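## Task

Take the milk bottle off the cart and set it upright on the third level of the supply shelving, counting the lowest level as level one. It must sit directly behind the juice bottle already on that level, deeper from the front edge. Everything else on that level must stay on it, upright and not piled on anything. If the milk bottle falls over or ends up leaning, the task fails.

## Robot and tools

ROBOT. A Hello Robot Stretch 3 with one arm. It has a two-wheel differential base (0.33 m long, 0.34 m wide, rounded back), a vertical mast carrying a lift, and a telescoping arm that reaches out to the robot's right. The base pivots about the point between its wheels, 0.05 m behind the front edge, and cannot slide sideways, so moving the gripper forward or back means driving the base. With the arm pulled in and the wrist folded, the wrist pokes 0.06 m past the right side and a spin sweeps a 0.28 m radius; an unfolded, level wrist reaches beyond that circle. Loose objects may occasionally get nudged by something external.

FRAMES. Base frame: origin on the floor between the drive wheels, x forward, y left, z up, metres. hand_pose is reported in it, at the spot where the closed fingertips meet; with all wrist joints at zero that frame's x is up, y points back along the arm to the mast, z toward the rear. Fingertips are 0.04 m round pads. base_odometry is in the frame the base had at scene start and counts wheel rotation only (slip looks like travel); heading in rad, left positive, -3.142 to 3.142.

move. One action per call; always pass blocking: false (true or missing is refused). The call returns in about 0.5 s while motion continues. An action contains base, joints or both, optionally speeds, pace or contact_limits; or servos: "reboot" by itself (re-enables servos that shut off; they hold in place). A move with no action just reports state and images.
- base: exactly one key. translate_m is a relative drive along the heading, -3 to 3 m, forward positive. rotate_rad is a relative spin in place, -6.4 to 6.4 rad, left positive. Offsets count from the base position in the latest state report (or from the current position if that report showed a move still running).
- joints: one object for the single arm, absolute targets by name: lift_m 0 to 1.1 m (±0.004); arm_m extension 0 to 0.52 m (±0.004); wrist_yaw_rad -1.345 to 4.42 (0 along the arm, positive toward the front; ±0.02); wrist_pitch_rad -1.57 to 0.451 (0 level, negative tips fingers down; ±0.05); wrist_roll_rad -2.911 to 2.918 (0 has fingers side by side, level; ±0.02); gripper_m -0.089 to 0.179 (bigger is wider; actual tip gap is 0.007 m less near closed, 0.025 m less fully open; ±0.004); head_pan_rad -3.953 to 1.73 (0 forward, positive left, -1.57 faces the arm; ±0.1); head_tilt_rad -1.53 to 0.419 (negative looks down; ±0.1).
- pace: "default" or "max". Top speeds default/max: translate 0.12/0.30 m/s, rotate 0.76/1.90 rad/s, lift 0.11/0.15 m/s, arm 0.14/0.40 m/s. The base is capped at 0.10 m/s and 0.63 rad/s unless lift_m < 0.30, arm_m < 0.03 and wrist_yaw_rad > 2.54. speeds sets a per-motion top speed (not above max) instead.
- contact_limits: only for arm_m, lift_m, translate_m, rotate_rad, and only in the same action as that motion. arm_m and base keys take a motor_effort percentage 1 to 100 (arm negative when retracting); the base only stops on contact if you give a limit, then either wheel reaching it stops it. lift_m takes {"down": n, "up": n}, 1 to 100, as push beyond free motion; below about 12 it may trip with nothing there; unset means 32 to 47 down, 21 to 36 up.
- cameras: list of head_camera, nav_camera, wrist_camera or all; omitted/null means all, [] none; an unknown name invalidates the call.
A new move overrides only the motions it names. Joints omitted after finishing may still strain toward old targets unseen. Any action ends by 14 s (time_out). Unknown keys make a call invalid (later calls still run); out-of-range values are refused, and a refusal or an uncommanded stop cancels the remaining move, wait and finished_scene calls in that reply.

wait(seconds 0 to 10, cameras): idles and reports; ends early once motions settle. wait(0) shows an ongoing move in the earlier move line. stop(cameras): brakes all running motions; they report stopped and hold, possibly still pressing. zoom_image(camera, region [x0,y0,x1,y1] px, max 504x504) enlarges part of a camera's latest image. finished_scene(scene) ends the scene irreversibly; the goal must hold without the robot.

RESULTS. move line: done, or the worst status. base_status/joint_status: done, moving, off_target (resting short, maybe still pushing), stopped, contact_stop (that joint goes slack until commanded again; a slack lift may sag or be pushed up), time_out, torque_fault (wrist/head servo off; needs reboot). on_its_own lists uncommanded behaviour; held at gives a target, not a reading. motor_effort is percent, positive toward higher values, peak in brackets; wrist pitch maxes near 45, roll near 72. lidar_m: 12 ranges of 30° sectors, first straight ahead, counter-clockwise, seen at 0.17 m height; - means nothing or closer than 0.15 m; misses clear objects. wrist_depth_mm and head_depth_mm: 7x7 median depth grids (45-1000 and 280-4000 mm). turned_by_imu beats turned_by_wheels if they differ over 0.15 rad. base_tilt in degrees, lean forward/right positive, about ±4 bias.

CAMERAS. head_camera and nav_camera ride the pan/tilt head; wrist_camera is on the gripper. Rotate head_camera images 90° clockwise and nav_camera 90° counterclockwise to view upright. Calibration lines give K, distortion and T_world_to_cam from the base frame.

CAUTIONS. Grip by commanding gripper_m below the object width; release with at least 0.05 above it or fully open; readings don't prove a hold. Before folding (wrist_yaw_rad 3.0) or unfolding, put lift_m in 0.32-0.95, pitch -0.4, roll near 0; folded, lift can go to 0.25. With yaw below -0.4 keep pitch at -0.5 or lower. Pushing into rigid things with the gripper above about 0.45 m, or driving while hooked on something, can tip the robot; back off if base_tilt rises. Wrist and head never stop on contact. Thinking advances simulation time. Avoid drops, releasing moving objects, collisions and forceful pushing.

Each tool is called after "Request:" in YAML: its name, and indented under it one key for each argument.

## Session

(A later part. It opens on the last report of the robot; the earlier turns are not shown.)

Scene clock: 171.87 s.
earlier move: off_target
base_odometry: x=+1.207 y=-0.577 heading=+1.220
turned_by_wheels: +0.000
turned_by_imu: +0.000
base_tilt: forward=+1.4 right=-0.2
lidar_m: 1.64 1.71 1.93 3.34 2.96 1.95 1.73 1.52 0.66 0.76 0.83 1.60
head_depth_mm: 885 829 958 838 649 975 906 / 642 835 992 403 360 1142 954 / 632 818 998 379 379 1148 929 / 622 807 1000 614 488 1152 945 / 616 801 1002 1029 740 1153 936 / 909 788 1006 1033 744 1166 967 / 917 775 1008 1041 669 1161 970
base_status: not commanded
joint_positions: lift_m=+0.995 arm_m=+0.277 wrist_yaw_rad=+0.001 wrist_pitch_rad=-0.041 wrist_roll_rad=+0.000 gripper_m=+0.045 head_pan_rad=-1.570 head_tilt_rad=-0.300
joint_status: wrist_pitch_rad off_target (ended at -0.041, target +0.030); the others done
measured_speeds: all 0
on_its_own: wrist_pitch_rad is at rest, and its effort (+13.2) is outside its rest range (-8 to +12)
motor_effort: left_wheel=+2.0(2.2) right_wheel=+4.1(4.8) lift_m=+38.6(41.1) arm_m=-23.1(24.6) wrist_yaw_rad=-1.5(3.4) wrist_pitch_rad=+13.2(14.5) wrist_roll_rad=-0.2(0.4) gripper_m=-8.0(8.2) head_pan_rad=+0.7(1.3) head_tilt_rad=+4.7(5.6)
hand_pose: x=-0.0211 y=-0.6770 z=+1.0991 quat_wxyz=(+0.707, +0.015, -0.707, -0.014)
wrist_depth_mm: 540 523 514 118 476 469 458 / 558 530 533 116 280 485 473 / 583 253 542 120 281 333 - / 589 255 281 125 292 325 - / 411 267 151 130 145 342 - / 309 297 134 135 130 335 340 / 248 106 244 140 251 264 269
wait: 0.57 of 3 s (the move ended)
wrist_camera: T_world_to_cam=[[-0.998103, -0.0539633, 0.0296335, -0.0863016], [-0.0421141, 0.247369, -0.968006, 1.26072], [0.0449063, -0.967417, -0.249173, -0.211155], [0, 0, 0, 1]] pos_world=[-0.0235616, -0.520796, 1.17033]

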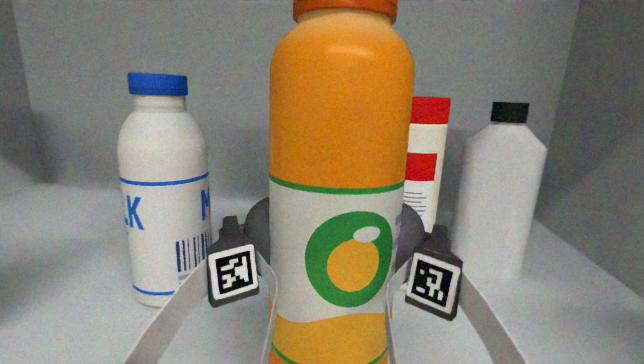

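Request:
move:
  base: {"translate_m":0.145}
  blocking: false
  cameras: []

Request:
wait:
  seconds: 5
  cameras: ["head_camera","nav_camera","wrist_camera"]

Scene clock: 172.83 s.
move: moving
base_odometry: x=+1.212 y=-0.563 heading=+1.219
turned_by_wheels: +0.000
turned_by_imu: +0.000
base_tilt: forward=+1.1 right=+0.4
lidar_m: 1.63 1.69 1.90 3.33 2.98 1.96 1.74 1.53 0.67 0.76 0.82 1.60
head_depth_mm: 885 853 971 873 650 1021 900 / 641 834 993 404 360 1141 931 / 630 821 995 379 379 1147 929 / 621 808 994 614 489 1149 943 / 619 796 998 986 740 1149 965 / 911 785 1007 1037 744 1158 966 / 919 776 1018 1039 664 1166 968
base_status: translate_m moving
joint_positions: lift_m=+0.995 arm_m=+0.277 wrist_yaw_rad=+0.001 wrist_pitch_rad=-0.041 wrist_roll_rad=+0.000 gripper_m=+0.045 head_pan_rad=-1.570 head_tilt_rad=-0.300
joint_status: not commanded
measured_speeds: translate_m=+0.058 rotate_rad=+0.000 lift_m=+0.000 arm_m=+0.000 wrist_yaw_rad=+0.000 wrist_pitch_rad=+0.000 wrist_roll_rad=+0.000 head_pan_rad=+0.000 head_tilt_rad=+0.000
motor_effort: left_wheel=+6.2(6.7) right_wheel=+9.9(9.9) lift_m=+38.9(39.1) arm_m=-22.8(22.8) wrist_yaw_rad=-1.5(1.5) wrist_pitch_rad=+13.6(14.0) wrist_roll_rad=-0.1(0.3) gripper_m=-7.3(7.7) head_pan_rad=+1.2(1.2) head_tilt_rad=+4.7(5.4)
hand_pose: x=-0.0213 y=-0.6770 z=+1.0991 quat_wxyz=(+0.707, +0.015, -0.707, -0.015)
wrist_depth_mm: 543 524 512 118 474 470 456 / 562 541 528 116 276 486 472 / 580 253 274 121 281 329 473 / 576 256 266 125 290 328 - / 414 369 152 130 148 341 437 / 310 311 134 135 130 339 340 / 248 231 243 141 249 256 269

Scene clock: 174.90 s.
earlier move: done
base_odometry: x=+1.257 y=-0.441 heading=+1.220
turned_by_wheels: +0.000
turned_by_imu: -0.001
base_tilt: forward=+1.3 right=-0.1
lidar_m: 1.49 1.56 1.74 3.35 3.16 2.07 1.87 1.52 0.74 0.80 0.74 1.54
head_depth_mm: 631 858 995 780 646 1139 922 / 618 842 996 404 360 1144 934 / 614 828 996 380 379 1150 910 / 907 819 1001 616 489 1151 962 / 913 805 1009 1038 671 1154 969 / 919 792 1014 1039 669 1163 934 / 922 783 1016 663 663 1119 949
base_status: done
joint_positions: lift_m=+0.995 arm_m=+0.277 wrist_yaw_rad=+0.001 wrist_pitch_rad=-0.041 wrist_roll_rad=+0.000 gripper_m=+0.045 head_pan_rad=-1.570 head_tilt_rad=-0.300
joint_status: not commanded
measured_speeds: all 0
on_its_own: wrist_pitch_rad is at rest, and its effort (+13.7) is outside its rest range (-8 to +12)
motor_effort: left_wheel=+4.5(6.7) right_wheel=+3.4(13.1) lift_m=+39.2(39.5) arm_m=-20.6(23.0) wrist_yaw_rad=-1.6(1.6) wrist_pitch_rad=+13.7(14.3) wrist_roll_rad=+0.0(0.5) gripper_m=-6.9(7.9) head_pan_rad=+0.3(2.1) head_tilt_rad=+4.6(5.6)
hand_pose: x=-0.0213 y=-0.6770 z=+1.0991 quat_wxyz=(+0.707, +0.015, -0.707, -0.015)
wrist_depth_mm: 458 526 508 119 484 474 461 / 155 548 537 117 491 493 476 / 157 554 559 121 506 287 280 / 153 171 579 126 279 286 295 / 158 174 152 130 145 310 330 / 165 173 134 134 130 313 323 / 172 170 243 140 248 254 267
wait: 2.07 of 5 s (the move ended)
pictures: head_camera (sideways), nav_camera (sideways), wrist_camera
head_camera: T_world_to_cam=[[0.0145298, 0.244611, -0.969512, 1.27689], [0.999889, -0.00686754, 0.0132524, -0.0214715], [-0.00341648, -0.969597, -0.244684, 0.276588], [0, 0, 0, 1]] pos_world=[0.00386111, -0.04431, 1.30592]
nav_camera: T_world_to_cam=[[0.0463674, -0.252907, 0.966379, -1.21534], [-0.998087, -0.0513459, 0.0344512, 0.0102935], [0.0409066, -0.966127, -0.254804, 0.292539], [0, 0, 0, 1]] pos_world=[0.054659, -0.0242091, 1.24866]
wrist_camera: T_world_to_cam=[[-0.998143, -0.0532376, 0.0296185, -0.0859065], [-0.0419201, 0.247407, -0.968004, 1.26074], [0.0442064, -0.967448, -0.249179, -0.211178], [0, 0, 0, 1]] pos_world=[-0.0235611, -0.520794, 1.17033]

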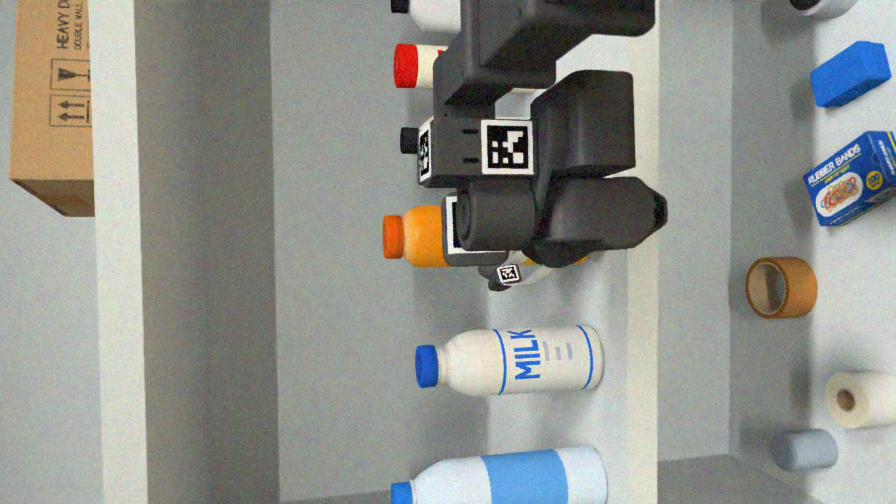

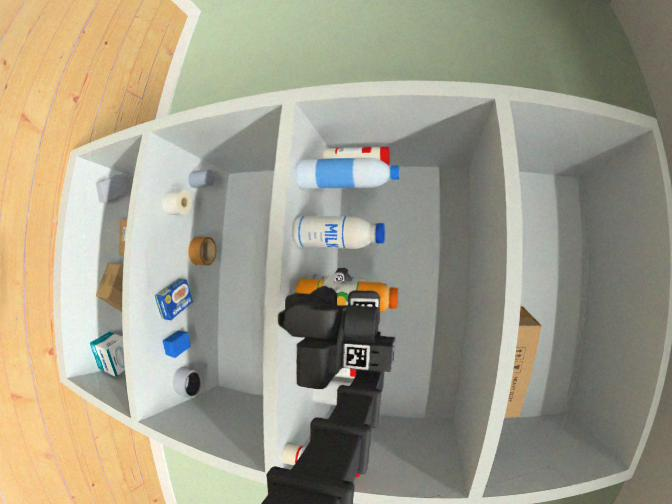

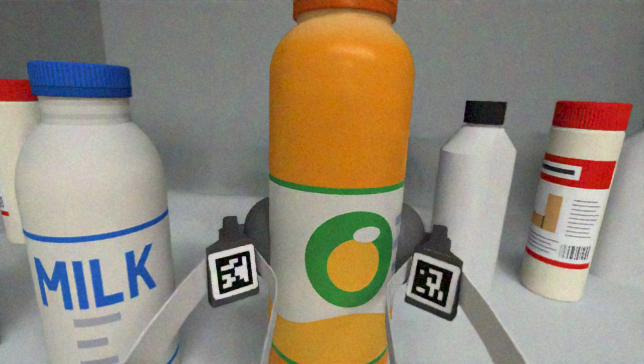

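Request:
move:
  joints: {"lift_m":0.967}
  speeds: {"lift_m":0.03}
  contact_limits: {"lift_m":{"down":14}}
  blocking: false
  cameras: []

Request:
wait:
  seconds: 4
  cameras: []

Request:
move:
  joints: {"gripper_m":0.112}
  blocking: false
  cameras: []

Request:
wait:
  seconds: 3
  cameras: ["wrist_camera"]

Request:
move:
  joints: {"arm_m":0.15}
  speeds: {"arm_m":0.08}
  blocking: false
  cameras: []

Request:
wait:
  seconds: 4
  cameras: ["wrist_camera"]

Request:
move:
  joints: {"arm_m":0.0}
  blocking: false
  cameras: []

Request:
wait:
  seconds: 4

Scene clock: 175.93 s.
move: moving
base_odometry: x=+1.257 y=-0.441 heading=+1.220
turned_by_wheels: +0.000
turned_by_imu: +0.000
base_tilt: forward=+1.4 right=-0.2
lidar_m: 1.49 1.56 1.74 3.34 3.15 2.07 1.87 1.53 0.74 0.80 0.74 1.54
head_depth_mm: 631 861 990 803 315 1140 924 / 620 842 994 780 361 1151 936 / 617 830 1006 470 379 1147 912 / 906 814 1003 623 484 1154 963 / 911 803 1010 1039 670 1155 966 / 920 792 1014 1044 668 1158 933 / 925 782 1017 665 664 1118 948
base_status: not commanded
joint_positions: lift_m=+0.982 arm_m=+0.277 wrist_yaw_rad=+0.001 wrist_pitch_rad=-0.042 wrist_roll_rad=+0.000 gripper_m=+0.045 head_pan_rad=-1.570 head_tilt_rad=-0.300
joint_status: lift_m moving
measured_speeds: translate_m=+0.000 rotate_rad=+0.000 lift_m=-0.030 arm_m=+0.000 wrist_yaw_rad=+0.000 wrist_pitch_rad=+0.000 wrist_roll_rad=+0.000 head_pan_rad=+0.000 head_tilt_rad=+0.000
motor_effort: left_wheel=+4.2(4.6) right_wheel=+3.7(4.2) lift_m=+19.7(38.8) arm_m=-20.0(21.0) wrist_yaw_rad=-0.3(1.4) wrist_pitch_rad=+13.6(13.9) wrist_roll_rad=-0.4(0.5) gripper_m=-6.9(7.4) head_pan_rad=-0.2(0.9) head_tilt_rad=+4.4(5.2)
contact_limits: lift_m down 14 (down: maximum 72; up: maximum 65)
hand_pose: x=-0.0213 y=-0.6770 z=+1.0861 quat_wxyz=(+0.707, +0.015, -0.707, -0.015)
wrist_depth_mm: 439 529 513 119 478 471 460 / 154 536 540 117 494 487 466 / 151 174 561 121 282 275 279 / 151 171 575 125 277 285 294 / 158 174 151 130 145 312 330 / 164 173 134 135 131 300 306 / 173 171 228 140 232 238 251

Scene clock: 176.80 s.
earlier move: done
base_odometry: x=+1.257 y=-0.441 heading=+1.220
turned_by_wheels: +0.000
turned_by_imu: +0.000
base_tilt: forward=+1.3 right=+0.0
lidar_m: 1.49 1.56 1.73 3.35 3.15 2.08 1.88 1.53 0.74 0.80 0.75 1.54
head_depth_mm: 631 856 991 841 317 1145 922 / 620 842 997 797 372 1145 934 / 616 829 1000 788 380 1106 911 / 912 814 1000 623 472 1150 964 / 912 802 1004 1043 671 1159 958 / 919 791 1011 1039 670 1162 932 / 925 779 1015 665 663 1117 947
base_status: not commanded
joint_positions: lift_m=+0.967 arm_m=+0.277 wrist_yaw_rad=+0.001 wrist_pitch_rad=-0.014 wrist_roll_rad=+0.000 gripper_m=+0.045 head_pan_rad=-1.570 head_tilt_rad=-0.300
joint_status: all done
measured_speeds: all 0
motor_effort: left_wheel=+4.0(4.6) right_wheel=+3.4(4.2) lift_m=+17.4(38.8) arm_m=-19.5(21.0) wrist_yaw_rad=-1.2(1.5) wrist_pitch_rad=+8.1(14.4) wrist_roll_rad=-0.2(0.5) gripper_m=-7.2(7.7) head_pan_rad=-0.2(1.6) head_tilt_rad=+5.5(5.5)
contact_limits: lift_m down 14 (down: maximum 72; up: maximum 65)
hand_pose: x=-0.0213 y=-0.6779 z=+1.0781 quat_wxyz=(+0.707, +0.005, -0.707, -0.005)
wrist_depth_mm: 150 527 518 119 487 475 464 / 153 543 539 116 500 487 475 / 149 168 560 121 275 274 281 / 151 171 567 125 277 285 295 / 157 173 151 129 144 308 304 / 163 171 134 135 130 295 304 / 170 169 224 140 223 229 240
wait: 0.87 of 4 s (the move ended)

Scene clock: 177.30 s.
move: moving
base_odometry: x=+1.257 y=-0.441 heading=+1.220
turned_by_wheels: +0.000
turned_by_imu: +0.000
base_tilt: forward=+1.4 right=-0.1
lidar_m: 1.49 1.56 1.74 3.33 3.14 2.07 1.87 1.53 0.74 0.80 0.74 1.54
head_depth_mm: 630 858 992 841 317 1145 928 / 622 841 993 794 372 1146 939 / 615 827 996 788 379 1110 912 / 908 815 1004 624 472 1149 963 / 912 803 1012 1044 669 1155 965 / 916 792 1006 1041 670 1156 937 / 924 779 1016 663 663 1116 947
base_status: not commanded
joint_positions: lift_m=+0.967 arm_m=+0.277 wrist_yaw_rad=+0.001 wrist_pitch_rad=+0.002 wrist_roll_rad=+0.000 gripper_m=+0.082 head_pan_rad=-1.570 head_tilt_rad=-0.300
joint_status: gripper_m moving
measured_speeds: translate_m=+0.000 rotate_rad=+0.000 lift_m=+0.000 arm_m=+0.000 wrist_yaw_rad=+0.000 wrist_pitch_rad=+0.048 wrist_roll_rad=+0.000 head_pan_rad=+0.000 head_tilt_rad=+0.000
motor_effort: left_wheel=+4.1(4.7) right_wheel=+3.5(4.3) lift_m=+17.2(17.4) arm_m=-18.9(20.5) wrist_yaw_rad=-0.9(1.2) wrist_pitch_rad=+4.9(8.7) wrist_roll_rad=-0.3(0.4) gripper_m=+77.4(78.1) head_pan_rad=-0.4(1.8) head_tilt_rad=+5.2(5.4)
contact_limits: lift_m down 14 (down: maximum 72; up: maximum 65)
hand_pose: x=-0.0213 y=-0.6783 z=+1.0822 quat_wxyz=(+0.707, +0.000, -0.707, +0.001)
wrist_depth_mm: 413 530 522 119 485 479 465 / 154 543 537 115 494 493 473 / 150 171 555 120 283 278 280 / 151 170 571 124 279 285 295 / 157 172 151 128 147 307 329 / 162 167 141 133 134 301 305 / 167 190 223 138 231 225 249

Scene clock: 178.00 s.
earlier move: done
base_odometry: x=+1.257 y=-0.441 heading=+1.220
turned_by_wheels: +0.000
turned_by_imu: +0.000
base_tilt: forward=+1.3 right=-0.1
lidar_m: 1.49 1.56 1.74 3.33 3.15 2.07 1.87 1.53 0.74 0.80 0.74 1.54
head_depth_mm: 631 859 985 840 317 1141 928 / 620 842 996 795 371 1146 935 / 614 827 998 788 380 1107 911 / 909 815 1002 623 471 1147 962 / 910 803 1009 1039 666 1160 962 / 917 791 1012 1045 668 1161 931 / 919 779 1017 663 664 1118 948
base_status: not commanded
joint_positions: lift_m=+0.967 arm_m=+0.277 wrist_yaw_rad=+0.001 wrist_pitch_rad=+0.005 wrist_roll_rad=+0.000 gripper_m=+0.112 head_pan_rad=-1.570 head_tilt_rad=-0.300
joint_status: all done
measured_speeds: all 0
motor_effort: left_wheel=+4.3(4.7) right_wheel=+3.6(4.3) lift_m=+17.2(17.4) arm_m=-18.1(20.5) wrist_yaw_rad=-1.0(1.7) wrist_pitch_rad=+5.1(8.7) wrist_roll_rad=+0.0(0.4) gripper_m=+0.2(79.0) head_pan_rad=+1.1(1.8) head_tilt_rad=+4.6(5.5)
contact_limits: lift_m down 14 (down: maximum 72; up: maximum 65)
hand_pose: x=-0.0213 y=-0.6783 z=+1.0829 quat_wxyz=(+0.707, -0.001, -0.707, +0.002)
wrist_depth_mm: 426 532 524 120 484 478 467 / 155 547 539 116 501 487 477 / 151 171 551 120 287 278 281 / 151 170 572 125 277 283 296 / 158 165 152 129 146 289 328 / 162 129 269 133 146 128 306 / - 181 223 138 231 226 252
wait: 0.70 of 3 s (the move ended)
wrist_camera: T_world_to_cam=[[-0.998138, -0.0519138, 0.0320173, -0.0871833], [-0.0419173, 0.202531, -0.978378, 1.22623], [0.0443068, -0.977899, -0.20433, -0.272183], [0, 0, 0, 1]] pos_world=[-0.0235612, -0.519043, 1.14689]

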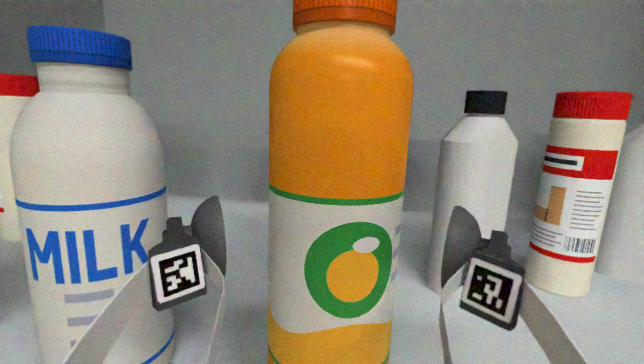

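Scene clock: 178.50 s.
move: moving
base_odometry: x=+1.257 y=-0.441 heading=+1.220
turned_by_wheels: +0.000
turned_by_imu: +0.000
base_tilt: forward=+1.3 right=-0.2
lidar_m: 1.49 1.56 1.74 3.33 3.15 2.08 1.87 1.53 0.74 0.80 0.75 1.54
head_depth_mm: 631 857 991 839 317 1143 924 / 620 838 996 794 358 1106 938 / 616 829 999 791 368 1105 909 / 906 811 1002 624 456 1153 959 / 912 801 1007 1043 661 1157 964 / 921 794 1015 1042 670 1162 933 / 922 779 1016 666 665 1115 948
base_status: not commanded
joint_positions: lift_m=+0.967 arm_m=+0.259 wrist_yaw_rad=+0.001 wrist_pitch_rad=+0.005 wrist_roll_rad=+0.000 gripper_m=+0.112 head_pan_rad=-1.570 head_tilt_rad=-0.300
joint_status: arm_m moving
measured_speeds: translate_m=+0.000 rotate_rad=+0.000 lift_m=+0.000 arm_m=-0.068 wrist_yaw_rad=+0.000 wrist_pitch_rad=+0.000 wrist_roll_rad=+0.000 head_pan_rad=+0.000 head_tilt_rad=+0.000
motor_effort: left_wheel=+4.3(4.6) right_wheel=+3.3(4.0) lift_m=+17.2(17.3) arm_m=-25.7(26.6) wrist_yaw_rad=-0.9(1.6) wrist_pitch_rad=+5.3(5.4) wrist_roll_rad=+0.0(0.2) gripper_m=-0.5(1.1) head_pan_rad=-0.5(1.4) head_tilt_rad=+5.1(5.3)
contact_limits: lift_m down 14 (down: maximum 72; up: maximum 65)
hand_pose: x=-0.0213 y=-0.6607 z=+1.0829 quat_wxyz=(+0.707, -0.001, -0.707, +0.002)
wrist_depth_mm: 429 548 541 135 506 489 479 / 173 184 549 131 509 507 493 / 164 176 572 136 287 311 295 / 167 177 588 140 300 312 330 / 173 175 157 146 155 308 341 / 182 126 285 150 168 128 317 / - 191 225 155 234 227 253

Scene clock: 180.43 s.
earlier move: done
base_odometry: x=+1.257 y=-0.441 heading=+1.220
turned_by_wheels: +0.000
turned_by_imu: -0.001
base_tilt: forward=+1.4 right=-0.2
lidar_m: 1.49 1.56 1.73 3.34 3.16 2.07 1.87 1.53 0.74 0.80 0.75 1.54
head_depth_mm: 633 854 989 836 293 1128 - / 619 841 995 968 817 - - / 616 826 994 1020 347 - - / 907 815 1003 631 358 632 934 / 912 802 1004 1039 659 1157 960 / 921 788 1010 1039 669 1156 937 / 926 779 1014 664 663 1113 949
base_status: not commanded
joint_positions: lift_m=+0.967 arm_m=+0.150 wrist_yaw_rad=+0.001 wrist_pitch_rad=+0.005 wrist_roll_rad=+0.000 gripper_m=+0.112 head_pan_rad=-1.570 head_tilt_rad=-0.300
joint_status: all done
measured_speeds: all 0
motor_effort: left_wheel=+4.5(4.6) right_wheel=+3.0(4.2) lift_m=+16.9(17.3) arm_m=-24.2(26.7) wrist_yaw_rad=-0.9(1.6) wrist_pitch_rad=+4.6(5.6) wrist_roll_rad=+0.0(0.5) gripper_m=+0.4(1.7) head_pan_rad=+0.3(1.6) head_tilt_rad=+4.8(5.4)
contact_limits: lift_m down 14 (down: maximum 72; up: maximum 65)
hand_pose: x=-0.0213 y=-0.5513 z=+1.0830 quat_wxyz=(+0.707, -0.001, -0.707, +0.002)
wrist_depth_mm: 453 651 643 617 604 584 577 / 290 539 652 247 624 610 591 / 287 320 297 247 403 422 438 / 292 319 304 256 412 425 443 / 304 355 314 263 412 419 449 / 293 126 284 276 311 127 329 / - 262 256 250 244 236 253
wait: 1.93 of 4 s (the move ended)
wrist_camera: T_world_to_cam=[[-0.998138, -0.0518978, 0.032044, -0.0806145], [-0.0419175, 0.202032, -0.978481, 1.20043], [0.0443071, -0.978003, -0.203831, -0.148602], [0, 0, 0, 1]] pos_world=[-0.0235612, -0.392043, 1.14689]

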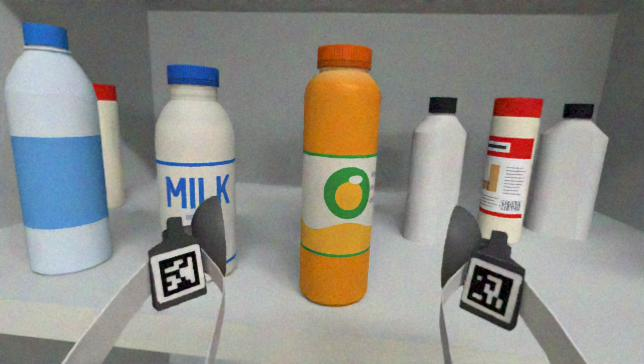

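Scene clock: 180.93 s.
move: moving
base_odometry: x=+1.257 y=-0.441 heading=+1.220
turned_by_wheels: +0.000
turned_by_imu: +0.000
base_tilt: forward=+1.4 right=-0.1
lidar_m: 1.49 1.56 1.74 3.33 3.16 2.07 1.87 1.53 0.74 0.80 0.75 1.53
head_depth_mm: 631 856 994 842 824 - - / 621 840 997 966 825 - - / 615 829 1001 1027 492 - - / 906 813 1005 633 351 387 961 / 913 802 1009 1045 659 1156 967 / 918 788 1011 1040 670 1160 937 / 924 777 1015 663 664 1120 948
base_status: not commanded
joint_positions: lift_m=+0.967 arm_m=+0.132 wrist_yaw_rad=+0.001 wrist_pitch_rad=+0.005 wrist_roll_rad=+0.000 gripper_m=+0.112 head_pan_rad=-1.570 head_tilt_rad=-0.300
joint_status: arm_m moving
measured_speeds: translate_m=+0.000 rotate_rad=+0.000 lift_m=+0.000 arm_m=-0.068 wrist_yaw_rad=+0.000 wrist_pitch_rad=+0.000 wrist_roll_rad=+0.000 head_pan_rad=+0.000 head_tilt_rad=+0.000
motor_effort: left_wheel=+4.3(4.5) right_wheel=+3.5(4.0) lift_m=+17.0(17.1) arm_m=-24.8(27.2) wrist_yaw_rad=-0.7(1.5) wrist_pitch_rad=+5.0(5.3) wrist_roll_rad=+0.0(0.4) gripper_m=-0.4(0.9) head_pan_rad=+0.4(1.2) head_tilt_rad=+4.6(5.2)
contact_limits: lift_m down 14 (down: maximum 72; up: maximum 65)
hand_pose: x=-0.0213 y=-0.5337 z=+1.0830 quat_wxyz=(+0.707, -0.001, -0.707, +0.002)
wrist_depth_mm: 440 598 648 635 613 599 584 / 297 567 671 261 634 620 597 / 300 321 307 263 421 460 448 / 310 339 315 273 428 456 454 / 321 342 328 285 413 428 472 / 293 125 287 290 312 127 331 / 289 277 272 265 258 250 253

Scene clock: 182.80 s.
earlier move: done
base_odometry: x=+1.257 y=-0.441 heading=+1.220
turned_by_wheels: +0.000
turned_by_imu: -0.001
base_tilt: forward=+1.4 right=-0.1
lidar_m: 1.49 1.56 1.74 3.35 3.15 2.07 1.87 1.53 0.74 0.80 0.74 1.54
head_depth_mm: 632 856 992 839 726 1139 1021 / 621 839 994 965 731 386 890 / 617 826 1002 1025 691 1140 - / 907 812 1009 632 651 1154 - / 909 799 1010 1041 670 637 963 / 922 788 1011 1041 668 1158 935 / 925 778 1018 662 664 1120 946
base_status: not commanded
joint_positions: lift_m=+0.967 arm_m=+0.000 wrist_yaw_rad=+0.001 wrist_pitch_rad=+0.006 wrist_roll_rad=+0.000 gripper_m=+0.112 head_pan_rad=-1.570 head_tilt_rad=-0.300
joint_status: all done
measured_speeds: all 0
motor_effort: left_wheel=+4.4(4.7) right_wheel=+3.7(4.4) lift_m=+16.6(17.1) arm_m=-25.2(27.4) wrist_yaw_rad=-0.9(1.7) wrist_pitch_rad=+5.4(5.6) wrist_roll_rad=+0.0(0.4) gripper_m=-1.1(1.4) head_pan_rad=+0.9(1.6) head_tilt_rad=+4.7(5.2)
contact_limits: lift_m down 14 (down: maximum 72; up: maximum 65)
hand_pose: x=-0.0213 y=-0.4013 z=+1.0831 quat_wxyz=(+0.707, -0.002, -0.707, +0.002)
wrist_depth_mm: 476 578 778 758 729 715 699 / 486 435 806 769 769 737 - / 483 439 448 406 772 579 - / 490 534 445 427 574 587 - / 442 428 403 416 418 430 477 / 487 125 136 395 386 128 365 / 466 - 866 883 875 121 -
wait: 1.87 of 4 s (the move ended)
pictures: head_camera (sideways), nav_camera (sideways), wrist_camera
head_camera: T_world_to_cam=[[0.0145298, 0.244611, -0.969512, 1.27689], [0.999889, -0.00686754, 0.0132524, -0.0214715], [-0.00341648, -0.969597, -0.244684, 0.276588], [0, 0, 0, 1]] pos_world=[0.00386111, -0.04431, 1.30592]
nav_camera: T_world_to_cam=[[0.0463674, -0.252907, 0.966379, -1.21534], [-0.998087, -0.0513459, 0.0344512, 0.0102935], [0.0409066, -0.966127, -0.254804, 0.292539], [0, 0, 0, 1]] pos_world=[0.054659, -0.0242091, 1.24866]
wrist_camera: T_world_to_cam=[[-0.998138, -0.0518898, 0.0320609, -0.0728505], [-0.0419228, 0.20182, -0.978525, 1.17022], [0.044305, -0.978047, -0.203619, -0.0021348], [0, 0, 0, 1]] pos_world=[-0.0235612, -0.242042, 1.14699]

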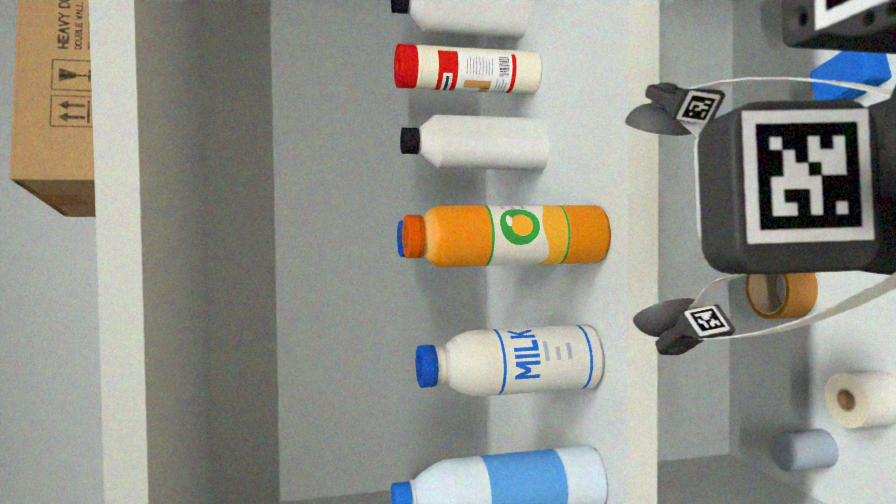

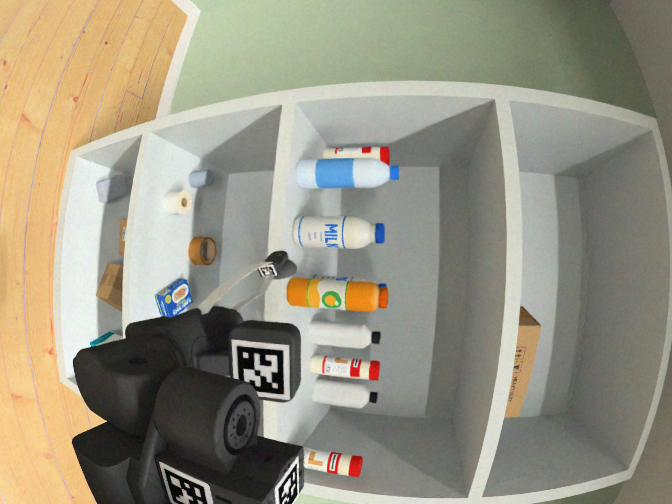

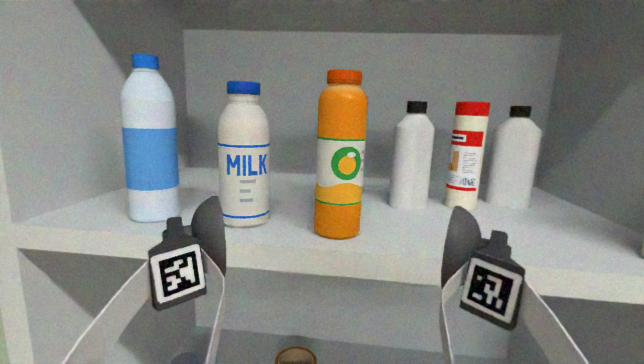

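Milk is directly behind the juice and everything is upright.

Request:
finished_scene:
  scene: 1

The scene is finished: the task was done.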